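# Store the glue stick in the wooden box drawer and close it

## Task

Place the glue stick inside the wooden box's drawer, then push the drawer shut so that nothing remains outside it.

## Robot and tools

Robot: two arms, left_arm and right_arm, each ending in a two-finger gripper. Base positions in the scene frame: left_arm (-0.008, +0.400, +0.050) m, quat_wxyz (+1.000, 0, 0, +0.007); right_arm (-0.011, -0.398, +0.050) m, quat_wxyz (+1.000, 0, 0, -0.024). A camera stand sits behind the arms.

Frames: the scene frame has its origin at table-top height, midway between the nominal bases. +z is up, +x points out over the table, and left_arm is on the +y side (image left/right does not follow arm names). Every hand pose, target and velocity for an arm is in that arm's own base frame. Fixed cameras and the table use the scene frame. Printed poses can be off by a few centimetres, more at long reach.

Gripper axes: fingers point along the gripper's +z and open/close along its y. end_effector_position is the spot between the pads when closed; fingertips extend about 33 mm past it at gaps up to 40 mm, only about 9 mm when fully open.

Row layout (used by execute_actions and move): 20 numbers, always all of them even if one arm is idle. First 10 for left: x, y, z (metres, absolute target in left base frame), qw, qx, qy, qz (absolute orientation, w first), gripper position, force_limit, speed. Next 10: the same for right. The last three of each half range -1 to 1.

Gripper numbers: position +1 = fully open (140 mm); pads touch near -0.8; -1 closes until blocked. force_limit sets squeeze after a slow (speed -1) close: roughly 14 N at -1, 40 N at 0, 58 N at +1. speed sets finger rate: about 30 mm/s at -1, 140 at 0, 250 at +1; faster closes grip much harder (about 64 N at 0, 116 N at +1 on rigid parts). Both start at +1. Grip near the fingertip quarter of the pads; nearer the palm the fingers fold and may hold narrow parts loosely. Fingers pushed tip-first into a surface fold easily unless fully closed. To stiffen a held grip, raise force_limit and nudge position -1 to -0.98; to soften, open and reclose slowly.

execute_actions: actions is a list of actions; each action is a list of up to 15 rows, one per 1/30 s step; a short action repeats its final row. An action is rejected for both arms if any target lies over 0.6 m from that gripper's current position along any gripper axis. The controller clips each step to 70 mm and 16 degrees from the measured pose, so one action may not arrive. cameras: list of names, ["all"], or []; an empty actions list returns all images and extra status. To hold an idle arm still, resend its last reported pose and its last gripper numbers each call; keep quaternions constant rather than copying drifted readings.

move: target is one 20-number row or up to 15 rows (absolute poses, base frames, no 0.6 m limit). Grippers travel in straight lines from the Hand target, ignoring obstacles; total duration capped at 10 s. speed: m/s, 0.002 to 1, default 0.25, one number or one per target. blend: corner rounding in metres (0 = stop at each). stop_force: 12 to 80 N, ends an arm's path when it feels that much push along its travel; unreliable during rotation, near straight or singular arm poses, and it only works with slow moves. zero: true re-zeroes force before moving; false accumulates. blocking=false returns after 0.5 s while the move continues (not with stop_force). Omit stop_force when backing away from a contact. Result adds a move: line such as done, off_target, moving, held or fault, plus limits (paced = clipped, held = steps withheld).

wait: seconds 0 to 10, arms keep last command. stop: brakes a running move (fingers continue). zoom_image: camera (cam_head_left, cam_head_right, cam_high, cam_left_wrist, cam_right_wrist) and region [x0, y0, x1, y1] pixels, at most 504 square, on the newest image (896x504). finished_scene: scene = current scene number; irreversible, and the goal must hold without the robot.

Result lines: end_effector_position and end_effector_quat_wxyz per arm; Hand target (where the arm is actually headed); Tool commands; position_measured in counts (3 open, ~75 = 100 mm, 139 = 60 mm, 200 = 20 mm, 230 pads met); object_status 0 moving, 1 blocked while opening, 2 blocked while closing (a grip), 3 reached position or pads met; it lags 0.2 to 1.7 s after contact. Flange force is the estimated external force in gripper axes (noisy, includes held weight; may say no reading). Joint velocities may read within noise. MOTOR HOT warns of overheating.

Avoid: arms are stiff, so commanding even slightly past a firm contact can trigger a fault. A joint torque at its limit (139 N m for waist, shoulder, elbow; 34.8 for the three wrist joints) or 150 N on any part stops that arm for 10 s; release a grip first if it pins the arm. Overheating from holding loads, stretching or pushing unreachable poses brakes an arm 30 to 60 s. A clearance check blocks arms closing on each other but not always; any hit between arms, or a gripper closing on the other's fingers, can fail the task. Do not drop parts, release moving parts, slam, hit fixed things, twist stiff objects hard, or let anything leave the table. Loose objects may occasionally be nudged by outside pushes.

Each tool is called by a JSON object that holds its "method" and its "body", one argument or row to a line.

## Session

{"method": "execute_actions", "body": {
  "actions": []
}}

Scene clock: 0.00 s.
left_arm: end_effector_position=(+0.3321, -0.6807, +0.0598) position_measured=3 object_status=3 end_effector_quat_wxyz=(+0.167, +0.651, -0.550, +0.496) | right_arm: end_effector_position=(+0.3461, -0.1994, +0.3023) position_measured=3 object_status=3 end_effector_quat_wxyz=(-0.068, -0.592, +0.752, -0.283)
Joint positions: left_arm=[-0.899 0.4 -0.414 -0.33 0.359 1.445] | right_arm=[0.351 -0.489 -0.538 0.592 -1.485 -0.628]
Joint velocities: within noise
Flange force (N): no reading
Hand target: left_arm +0.3321, -0.6807, +0.0598; +0.167, +0.651, -0.550, +0.496 | right_arm +0.3461, -0.1994, +0.3023; -0.068, -0.592, +0.752, -0.283
Tool commands: left_gripper/position=+1.0 left_gripper/force_limit=+1.0 left_gripper/speed=+1.0 right_gripper/position=+1.0 right_gripper/force_limit=+1.0 right_gripper/speed=+1.0

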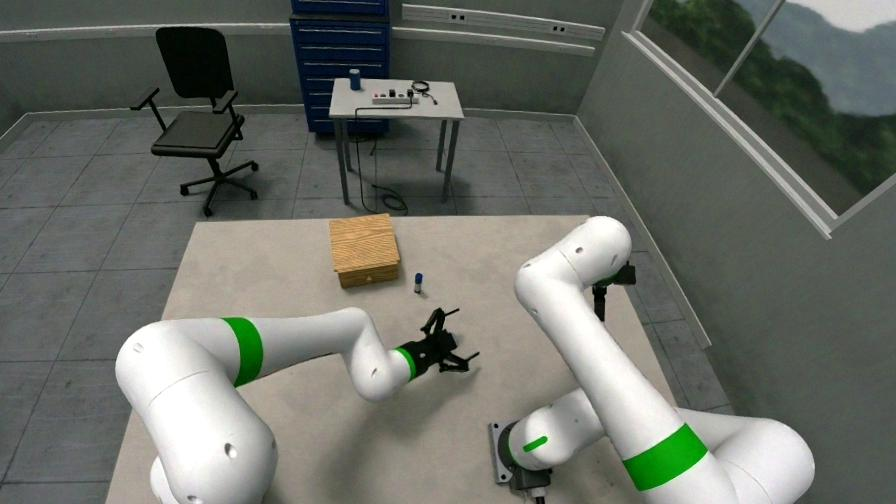

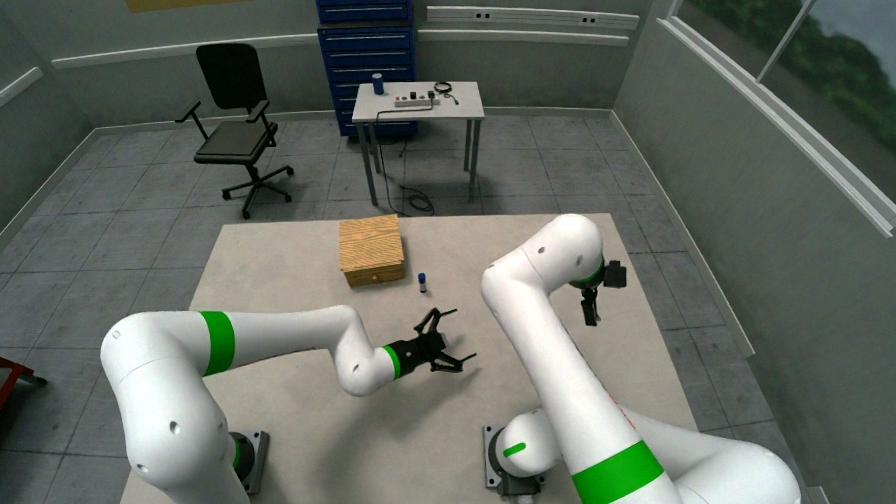

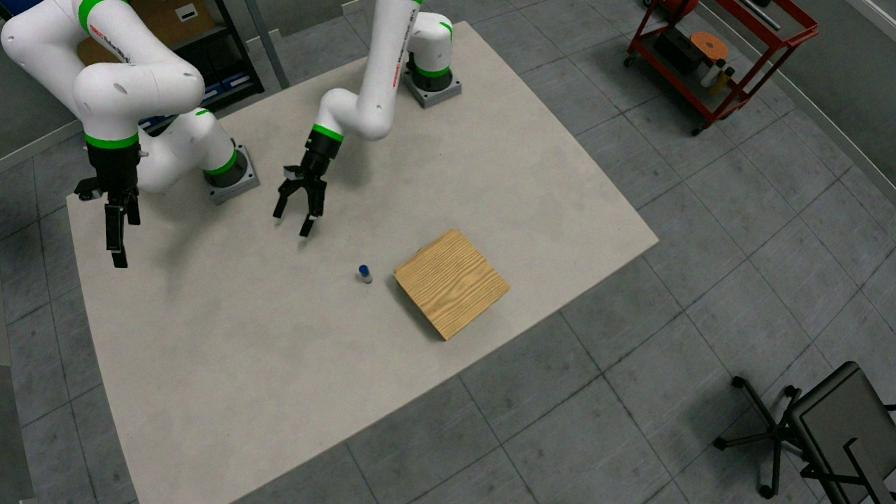

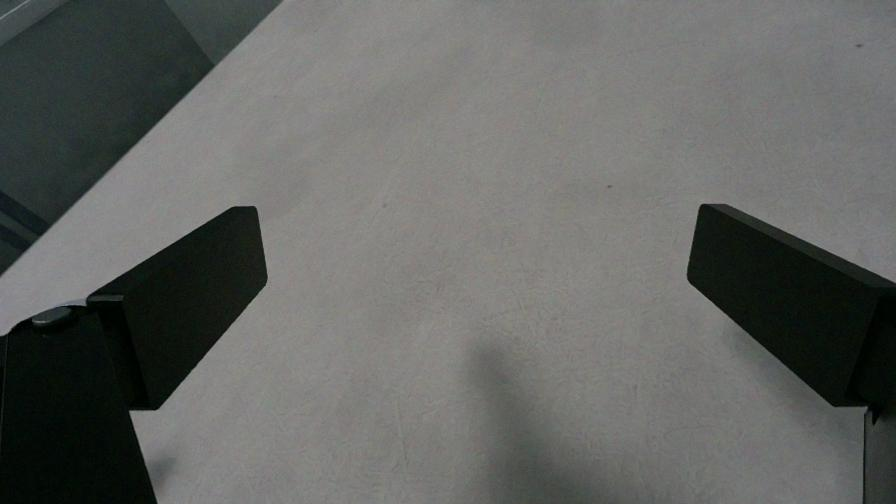

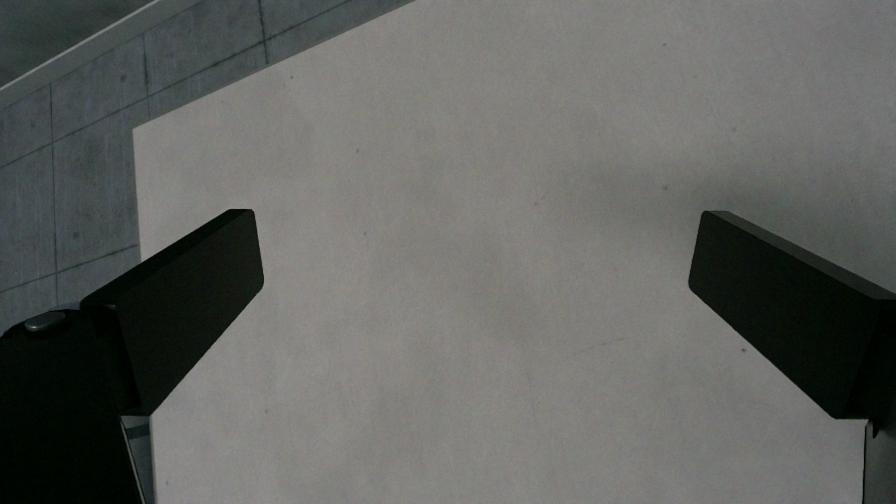

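{"method": "zoom_image", "body": {
  "camera": "cam_head_left",
  "region": [310, 200, 450, 300]
}}

{"method": "zoom_image", "body": {
  "camera": "cam_head_right",
  "region": [320, 200, 460, 300]
}}

{"method": "zoom_image", "body": {
  "camera": "cam_high",
  "region": [330, 210, 530, 350]
}}

Scaled by 3.600 from the camera's 896x504 image, which has a finer 1280x720 frame.

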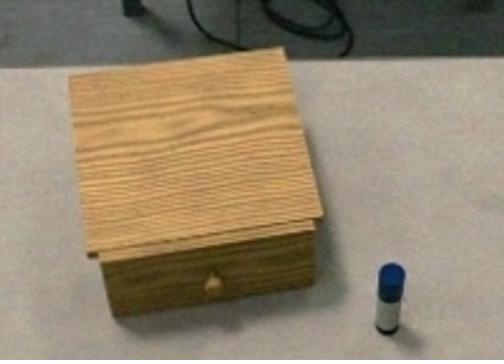

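Scaled by 3.600 from the camera's 896x504 image, which has a finer 1280x720 frame.

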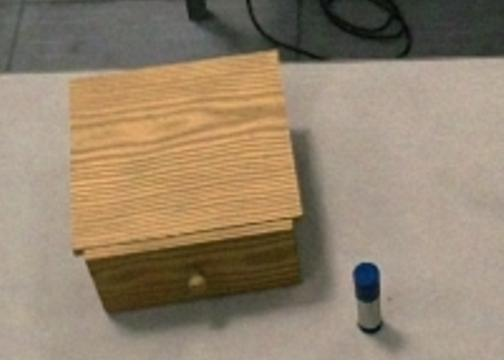

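Scaled by 2.520 from the camera's 896x504 image, which has a finer 1280x720 frame.

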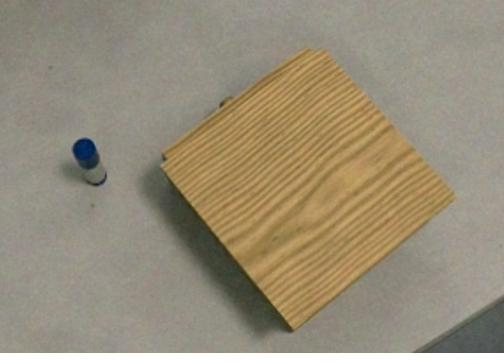

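{"method": "move", "body": {
  "target": [0.334,-0.305,0.25,-0.0407,0.9186,0.0982,0.3805,1,1,1,0.281,0.212,0.25,-0.0952,0.8949,0.2298,0.3707,1,1,1],
  "speed": 0.5,
  "cameras": ["all"]
}}

Scene clock: 5.40 s.
left_arm: end_effector_position=(+0.3335, -0.3932, +0.2053) position_measured=3 object_status=3 end_effector_quat_wxyz=(+0.011, +0.900, -0.064, +0.431) | right_arm: end_effector_position=(+0.3104, +0.0543, +0.2694) position_measured=3 object_status=3 end_effector_quat_wxyz=(-0.017, +0.915, -0.188, +0.356)
Joint positions: left_arm=[-1.6 -0.117 -0.745 2.123 1.148 0.437] | right_arm=[1.866 -1.027 -0.9 0.706 -1.963 -0.511]
Flange force (N): left_arm=[-0.8 -5.9 -0.9] | right_arm=no reading
Hand target: left_arm +0.3335, -0.3932, +0.2053; +0.011, +0.900, -0.064, +0.431 | right_arm +0.3104, +0.0543, +0.2694; -0.017, +0.915, -0.188, +0.356
Off the commanded pose: left_arm 0.099 m, 20 deg | right_arm 0.162 m, 49 deg.
led back after a hold (right arm): the arm was led back toward your command in small steps, so it may still be short of it.
move: held (right_arm; a check stopped the path), off_target (left_arm; braked when a check withheld steps of right_arm); limits=paced,held
pose unreachable (right arm): on one or more control steps of this call, first in action 0 (counted from 0), this arm could not follow its commanded pose, so it was not sent that pose on those steps. It may still have moved: this result reports where it is.
cause: moving toward the commanded pose would bring two parts of the arm too close to each other (its gripper and another part of the arm, with joints 3 (elbow) to 6 (wrist roll) between them, 10 mm apart when it was first held).

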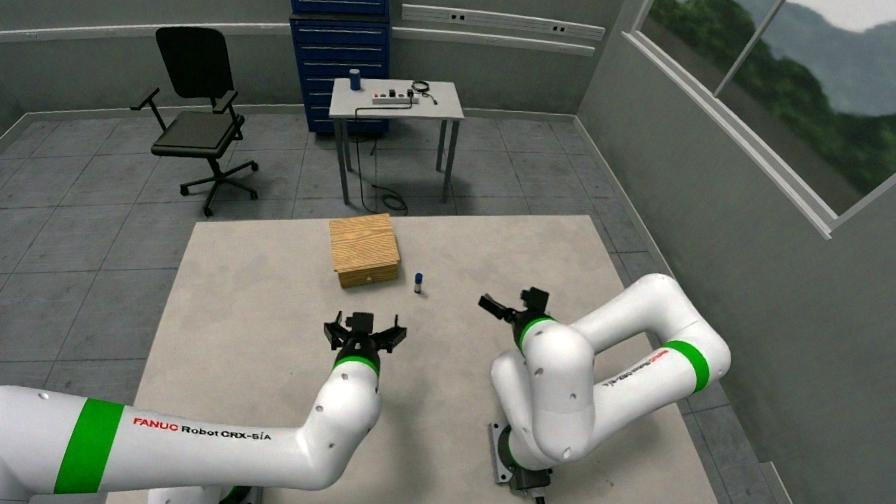

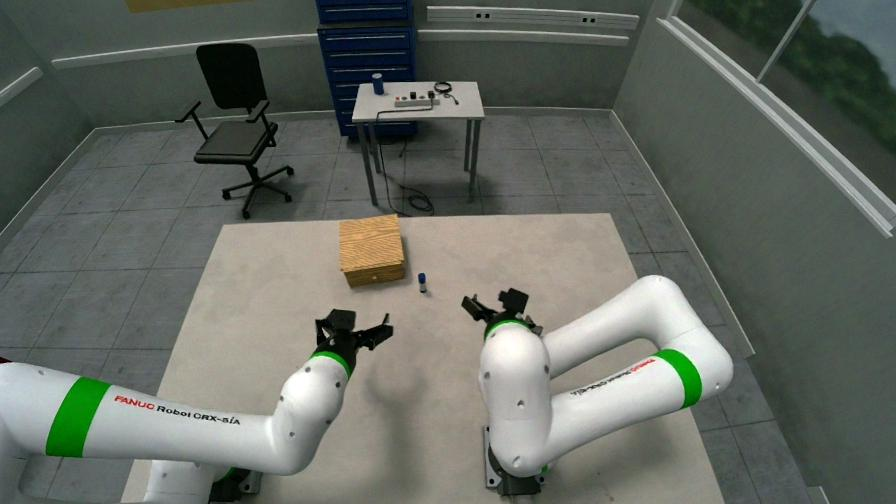

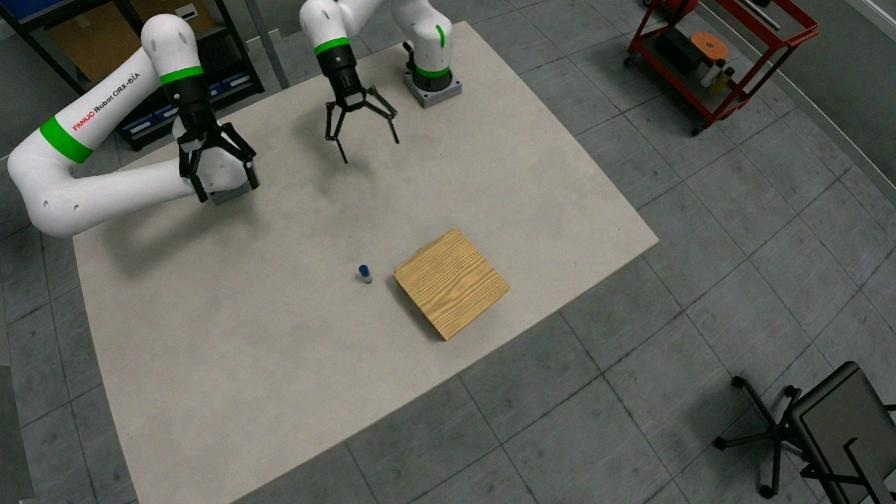

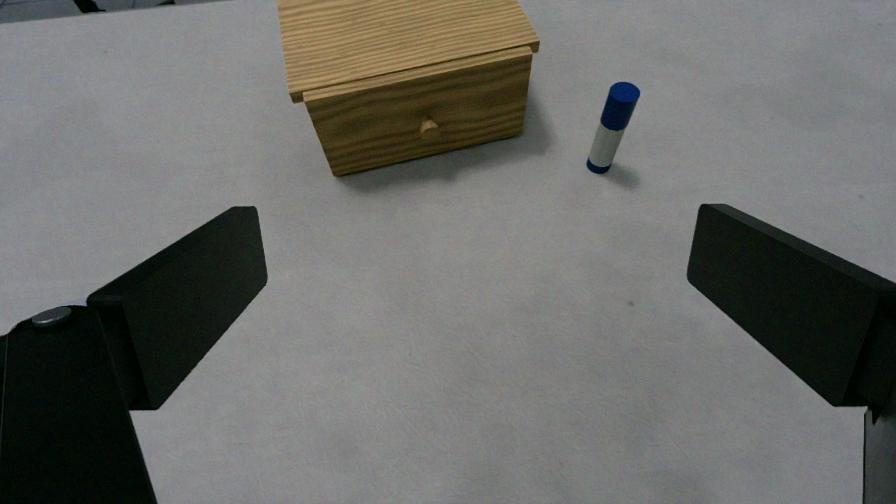

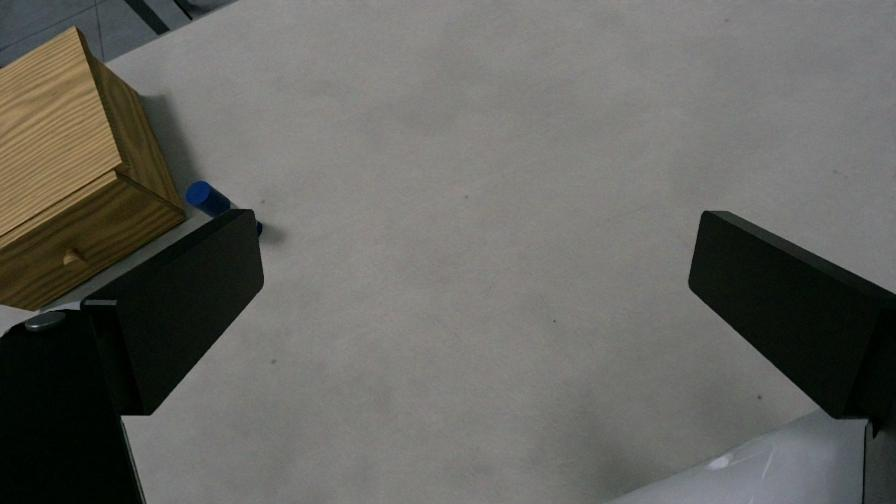

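{"method": "move", "body": {
  "target": [0.40,-0.416,0.11,-0.0349,0.8639,0.0604,0.4988,1,1,1,0.45,0.25,0.30,0,0.9659,0,0.2588,1,1,1],
  "speed": 0.35,
  "cameras": ["all"]
}}

Scene clock: 9.60 s.
left_arm: end_effector_position=(+0.4000, -0.4160, +0.1100) position_measured=3 object_status=3 end_effector_quat_wxyz=(-0.035, +0.864, +0.060, +0.499) | right_arm: end_effector_position=(+0.4500, +0.2500, +0.3000) position_measured=3 object_status=3 end_effector_quat_wxyz=(+0.000, +0.966, +0.000, +0.259)
Joint positions: left_arm=[-1.459 0.308 -0.669 1.905 1.159 0.914] | right_arm=[1.062 -0.203 -0.291 0.479 -1.247 0.409]
Flange force (N): left_arm=[2.3 -6.0 -1.2] | right_arm=[4.0 2.7 -1.9]
Hand target: left_arm +0.4000, -0.4160, +0.1100; -0.035, +0.864, +0.060, +0.499 | right_arm +0.4500, +0.2500, +0.3000; +0.000, +0.966, +0.000, +0.259
Off the commanded pose: left_arm 0.000 m, 0 deg | right_arm 0.000 m, 0 deg.
move: done; limits=paced

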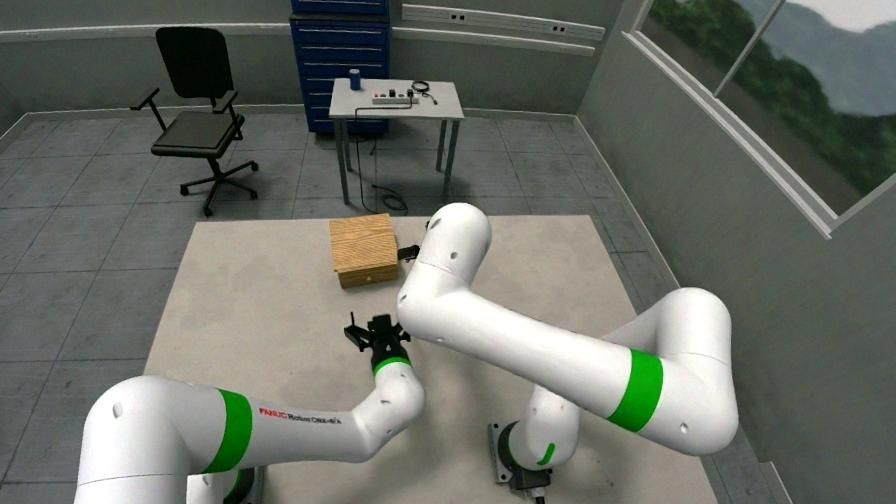

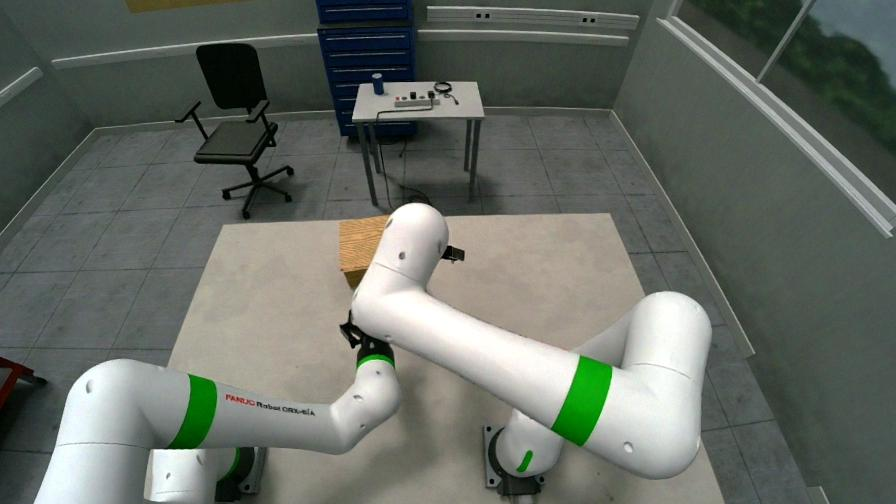

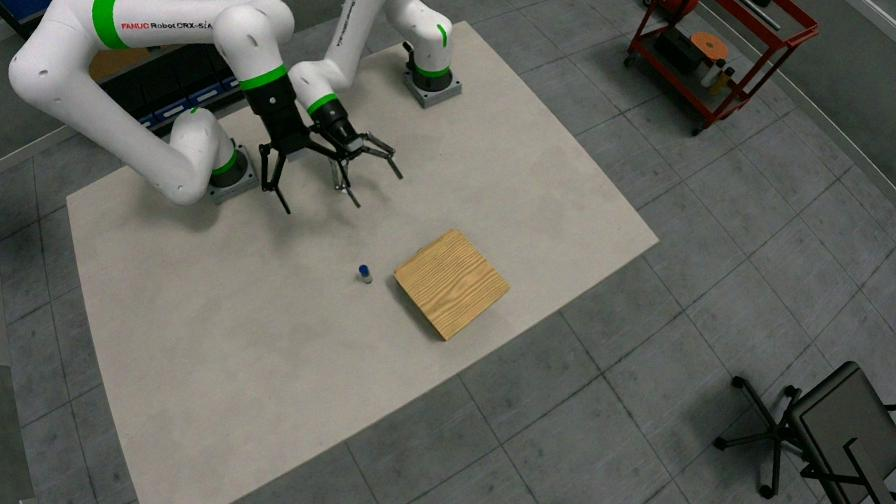

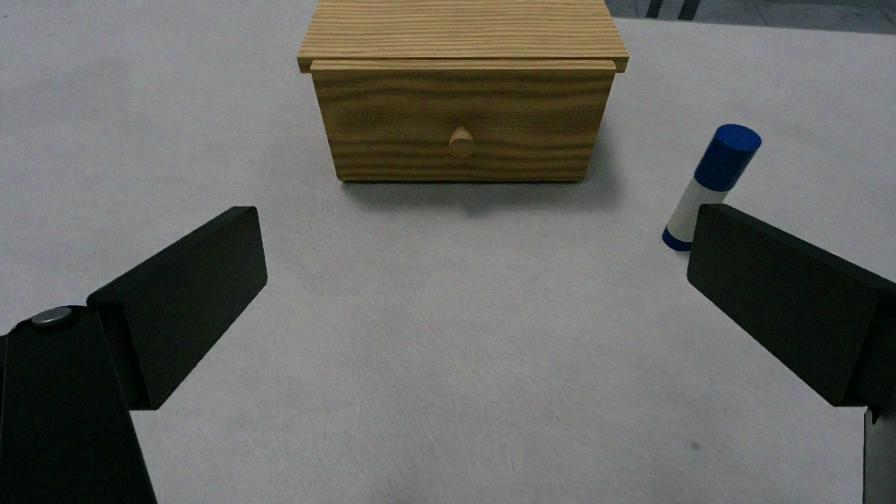

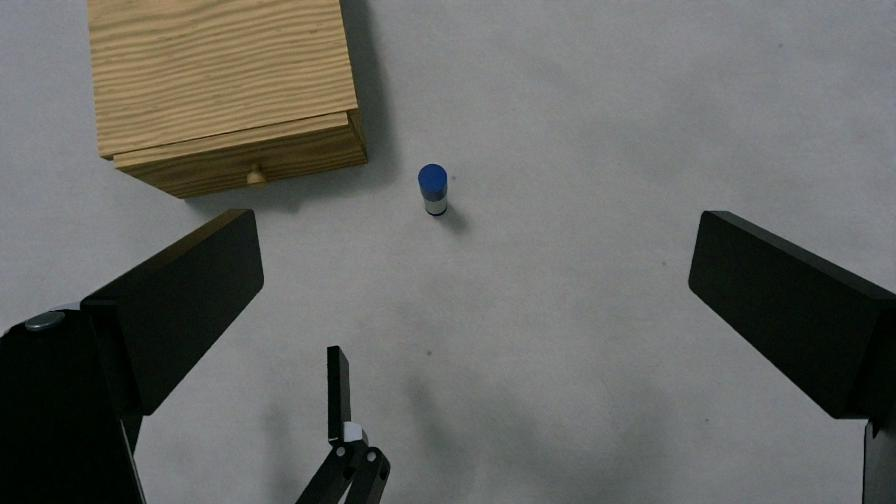

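{"method": "zoom_image", "body": {
  "camera": "cam_left_wrist",
  "region": [280, 0, 784, 280]
}}

{"method": "zoom_image", "body": {
  "camera": "cam_right_wrist",
  "region": [80, 0, 584, 280]
}}

Scaled by 1.000.

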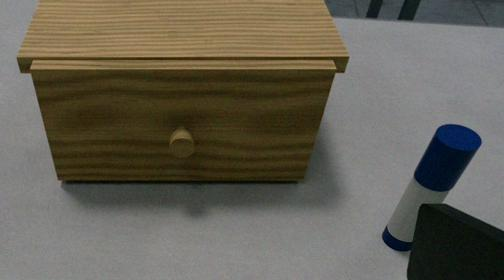

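Scaled by 1.000.

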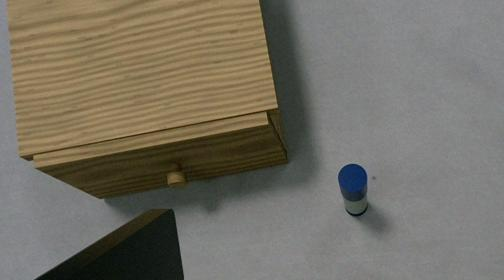

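{"method": "move", "body": {
  "target": [0.4712,-0.4037,0.032,-0.0425,0.7915,0.0554,0.6073,0,1,0,0.428,0.246,0.0443,-0.0572,0.8172,0.0571,0.5707,0.1,1,0],
  "speed": 0.3,
  "cameras": ["cam_left_wrist","cam_right_wrist","cam_high","cam_head_left"]
}}

Scene clock: 14.80 s.
left_arm: end_effector_position=(+0.4712, -0.4037, +0.0320) position_measured=129 object_status=3 end_effector_quat_wxyz=(-0.042, +0.791, +0.055, +0.607) | right_arm: end_effector_position=(+0.4287, +0.2484, +0.0451) position_measured=117 object_status=3 end_effector_quat_wxyz=(+0.024, +0.850, +0.014, +0.526)
Joint positions: left_arm=[-1.261 0.642 -0.698 1.467 1.277 1.333] | right_arm=[0.968 0.134 -1.187 2.017 -0.987 -1.256]
Flange force (N): left_arm=[4.7 -5.0 -1.5] | right_arm=no reading
Hand target: left_arm +0.4712, -0.4037, +0.0320; -0.042, +0.791, +0.055, +0.607 | right_arm +0.4287, +0.2484, +0.0451; +0.024, +0.850, +0.014, +0.526
Off the commanded pose: left_arm 0.000 m, 0 deg | right_arm 0.003 m, 12 deg.
move: held (right_arm; a check stopped the path); limits=paced,held
pose unreachable (right arm): on one or more control steps of this call, first in action 0 (counted from 0), this arm could not follow its commanded pose, so it was not sent that pose on those steps. It may still have moved: this result reports where it is.
cause: moving toward the commanded pose would bring a part of the arm too close to another arm (a part of this arm just beyond joint 5 (wrist pitch) and a part of the left arm just beyond its joint 5 (wrist pitch), 12 mm apart when this arm was first held).
Images, in order (width x height): cam_head_left 896x504, cam_high 896x504, cam_left_wrist 896x504, cam_right_wrist 896x504.

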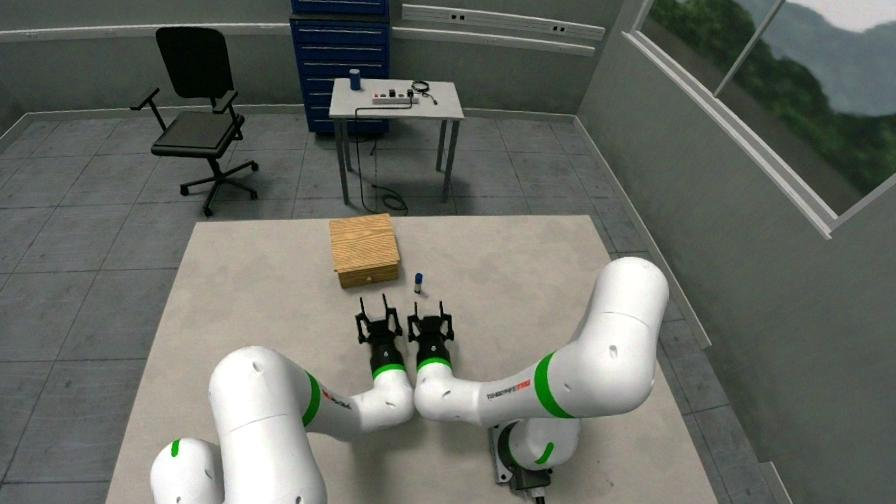

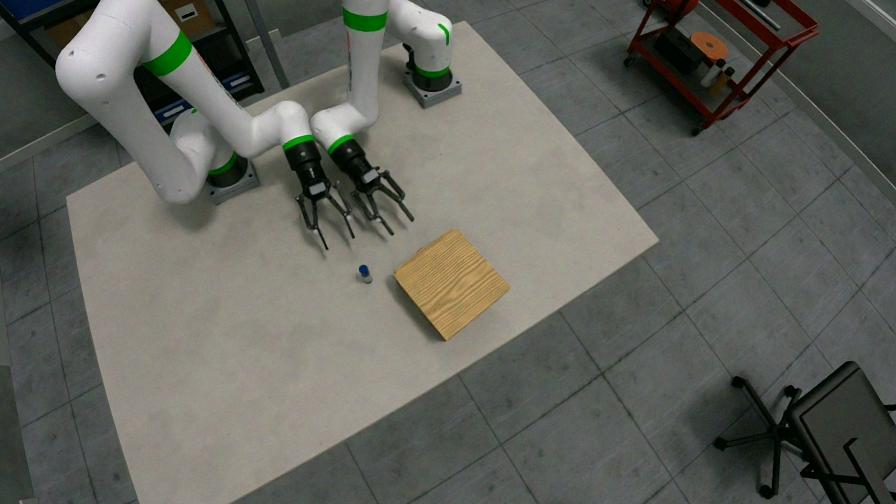

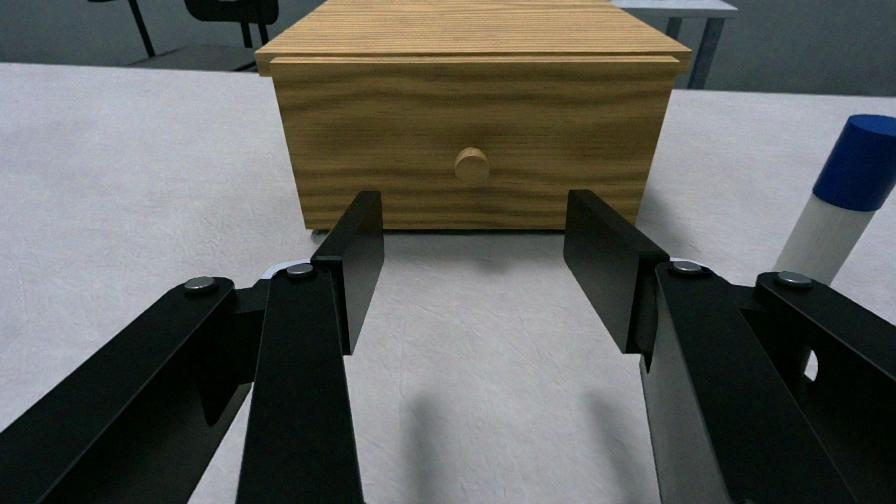

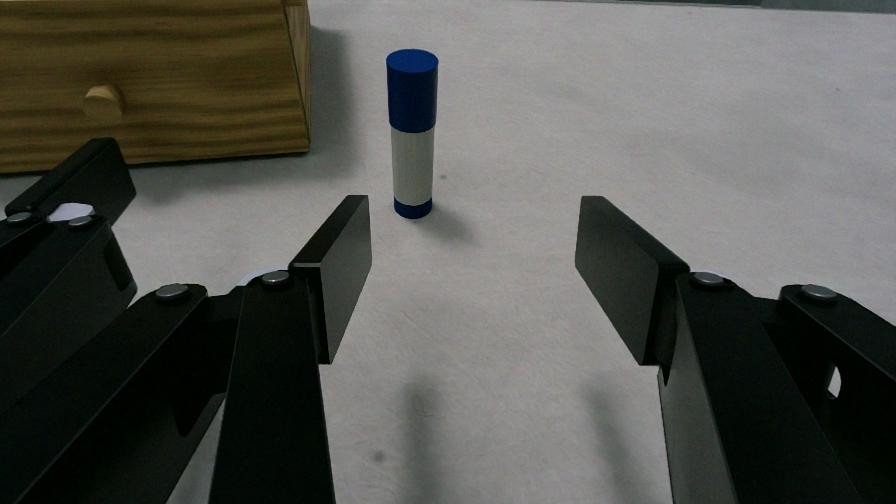

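{"method": "move", "body": {
  "target": [
    [0.504,-0.3995,0.0307,-0.0425,0.7915,0.0554,0.6073,0,1,0,0.50,0.12,0.24,-0.1464,0.8536,0.3536,0.3536,0.1,1,0],
    [0.504,-0.3995,0.0307,-0.0425,0.7915,0.0554,0.6073,0,1,0,0.514,0.171,0.0536,-0.3271,0.6691,0.5135,0.4263,0.1,1,0]
  ],
  "speed": 0.3,
  "blend": [0.05,0],
  "cameras": ["cam_left_wrist","cam_right_wrist","cam_head_left"]
}}

Scene clock: 21.17 s.
left_arm: end_effector_position=(+0.5040, -0.3995, +0.0307) position_measured=129 object_status=3 end_effector_quat_wxyz=(-0.042, +0.791, +0.055, +0.607) | right_arm: end_effector_position=(+0.5140, +0.1710, +0.0536) position_measured=117 object_status=3 end_effector_quat_wxyz=(-0.327, +0.669, +0.513, +0.426)
Joint positions: left_arm=[-1.169 0.654 -0.677 1.379 1.255 1.327] | right_arm=[-0.401 0.44 -0.746 1.869 1.219 1.163]
Flange force (N): left_arm=[4.5 -5.0 -2.1] | right_arm=[4.6 -1.6 -9.0]
Hand target: left_arm +0.5040, -0.3995, +0.0307; -0.042, +0.791, +0.055, +0.607 | right_arm +0.5140, +0.1710, +0.0536; -0.327, +0.669, +0.513, +0.426
Off the commanded pose: left_arm 0.000 m, 0 deg | right_arm 0.000 m, 0 deg.
move: done; limits=paced
Images, in order (width x height): cam_head_left 896x504, cam_left_wrist 896x504, cam_right_wrist 896x504.

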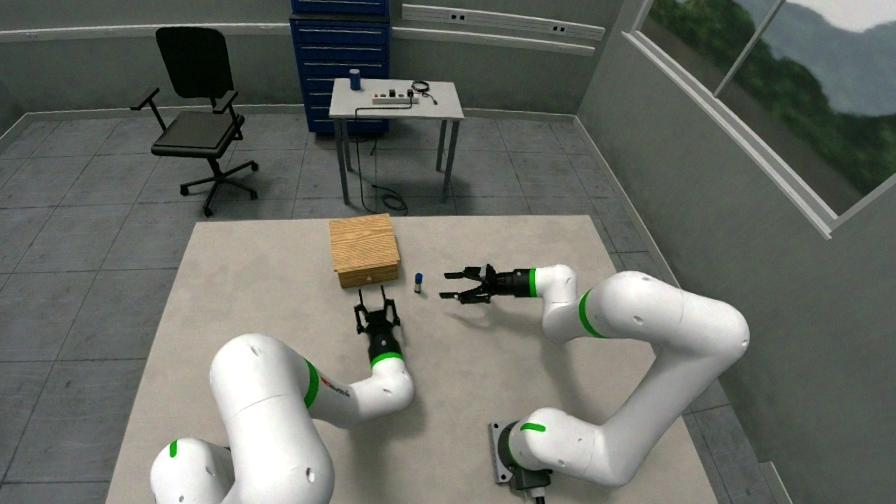

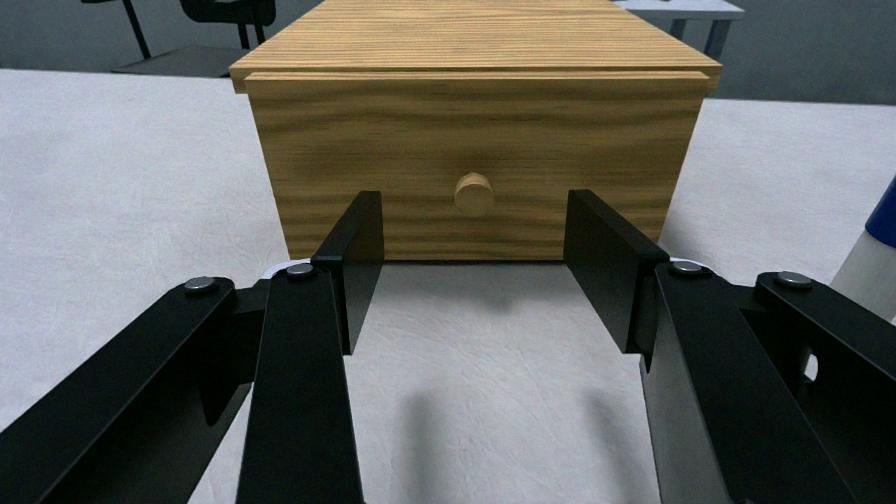

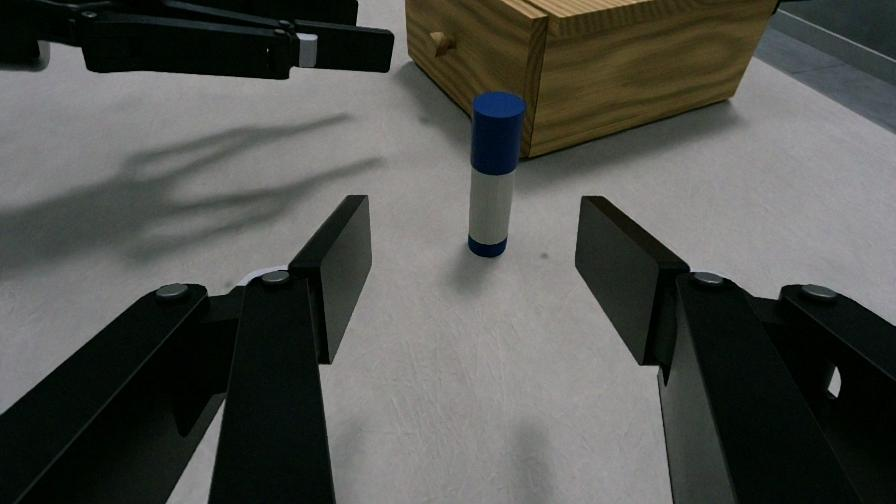

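{"method": "move", "body": {
  "target": [0.5356,-0.3951,0.0222,-0.0425,0.7915,0.0554,0.6073,0,1,0,0.5446,0.2456,0.0156,-0.3271,0.6691,0.5135,0.4263,0.1,1,0],
  "speed": 0.12,
  "cameras": ["cam_left_wrist","cam_right_wrist"]
}}

Scene clock: 23.63 s.
left_arm: end_effector_position=(+0.5356, -0.3951, +0.0222) position_measured=129 object_status=3 end_effector_quat_wxyz=(-0.042, +0.791, +0.055, +0.607) | right_arm: end_effector_position=(+0.5446, +0.2456, +0.0156) position_measured=117 object_status=3 end_effector_quat_wxyz=(-0.327, +0.669, +0.513, +0.426)
Joint positions: left_arm=[-1.083 0.685 -0.647 1.294 1.235 1.333] | right_arm=[-0.155 0.541 -0.721 1.611 1.124 1.229]
Flange force (N): left_arm=[4.5 -5.0 -1.8] | right_arm=[5.5 -0.5 -8.4]
Hand target: left_arm +0.5356, -0.3951, +0.0222; -0.042, +0.791, +0.055, +0.607 | right_arm +0.5446, +0.2456, +0.0156; -0.327, +0.669, +0.513, +0.426
Off the commanded pose: left_arm 0.000 m, 0 deg | right_arm 0.000 m, 0 deg.
move: done
Images, in order (width x height): cam_left_wrist 896x504, cam_right_wrist 896x504.

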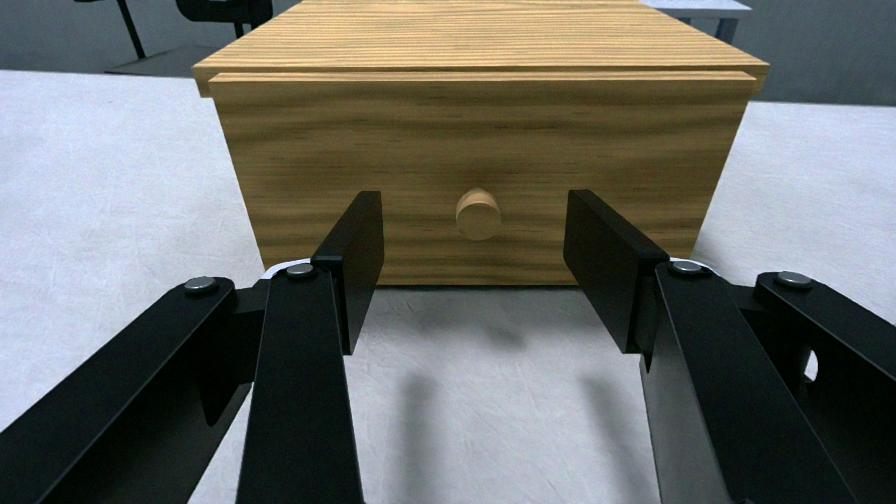

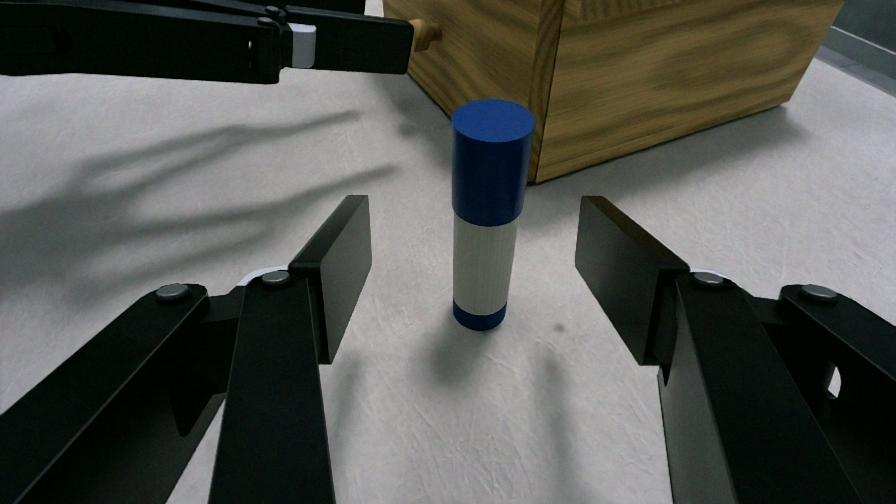

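{"method": "zoom_image", "body": {
  "camera": "cam_right_wrist",
  "region": [340, 0, 540, 112]
}}

{"method": "zoom_image", "body": {
  "camera": "cam_left_wrist",
  "region": [350, 120, 602, 300]
}}

Scaled by 2.520 from the camera's 896x504 image, which has a finer 1280x720 frame.

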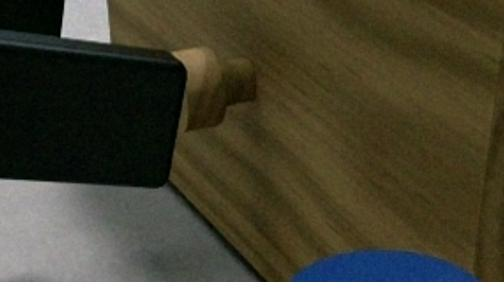

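Scaled by 2.000 from the camera's 896x504 image, which has a finer 1280x720 frame.

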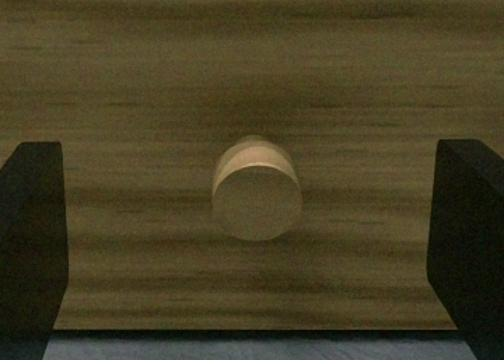

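{"method": "move", "body": {
  "target": [0.5473,-0.3954,0.018,-0.0425,0.7915,0.0554,0.6073,-0.3,1,0,0.5506,0.2525,0.0118,-0.3271,0.6691,0.5135,0.4263,-0.25,1,0],
  "speed": 0.06,
  "cameras": ["cam_left_wrist","cam_right_wrist"]
}}

Scene clock: 26.10 s.
left_arm: end_effector_position=(+0.5473, -0.3954, +0.0180) position_measured=167 object_status=3 end_effector_quat_wxyz=(-0.042, +0.791, +0.055, +0.607) | right_arm: end_effector_position=(+0.5506, +0.2525, +0.0118) position_measured=160 object_status=3 end_effector_quat_wxyz=(-0.327, +0.669, +0.513, +0.426)
Joint positions: left_arm=[-1.056 0.701 -0.629 1.266 1.228 1.333] | right_arm=[-0.132 0.557 -0.706 1.589 1.117 1.231]
Flange force (N): left_arm=[4.1 -4.6 -2.6] | right_arm=[5.6 -0.9 -9.3]
Hand target: left_arm +0.5473, -0.3954, +0.0180; -0.042, +0.791, +0.055, +0.607 | right_arm +0.5506, +0.2525, +0.0118; -0.327, +0.669, +0.513, +0.426
Off the commanded pose: left_arm 0.000 m, 0 deg | right_arm 0.000 m, 0 deg.
move: done
Images, in order (width x height): cam_left_wrist 896x504, cam_right_wrist 896x504.

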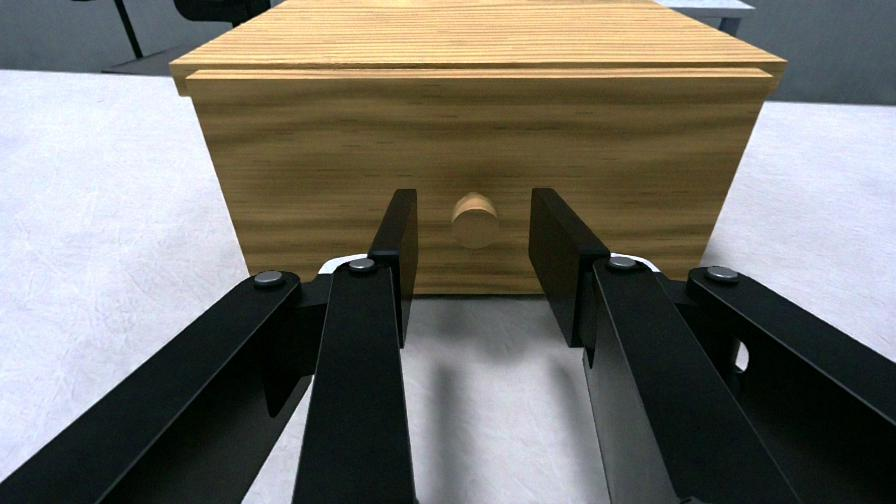

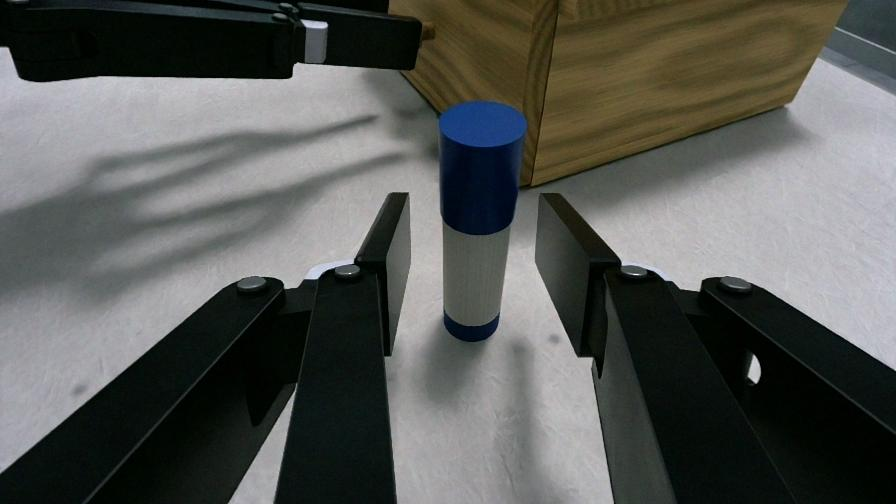

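{"method": "zoom_image", "body": {
  "camera": "cam_right_wrist",
  "region": [360, 0, 560, 112]
}}

{"method": "zoom_image", "body": {
  "camera": "cam_left_wrist",
  "region": [350, 160, 602, 300]
}}

Scaled by 2.520 from the camera's 896x504 image, which has a finer 1280x720 frame.

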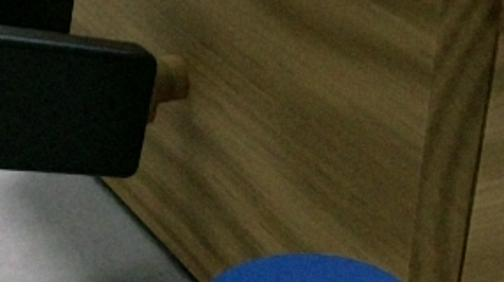

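Scaled by 2.000 from the camera's 896x504 image, which has a finer 1280x720 frame.

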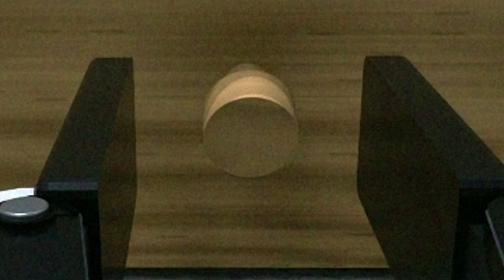

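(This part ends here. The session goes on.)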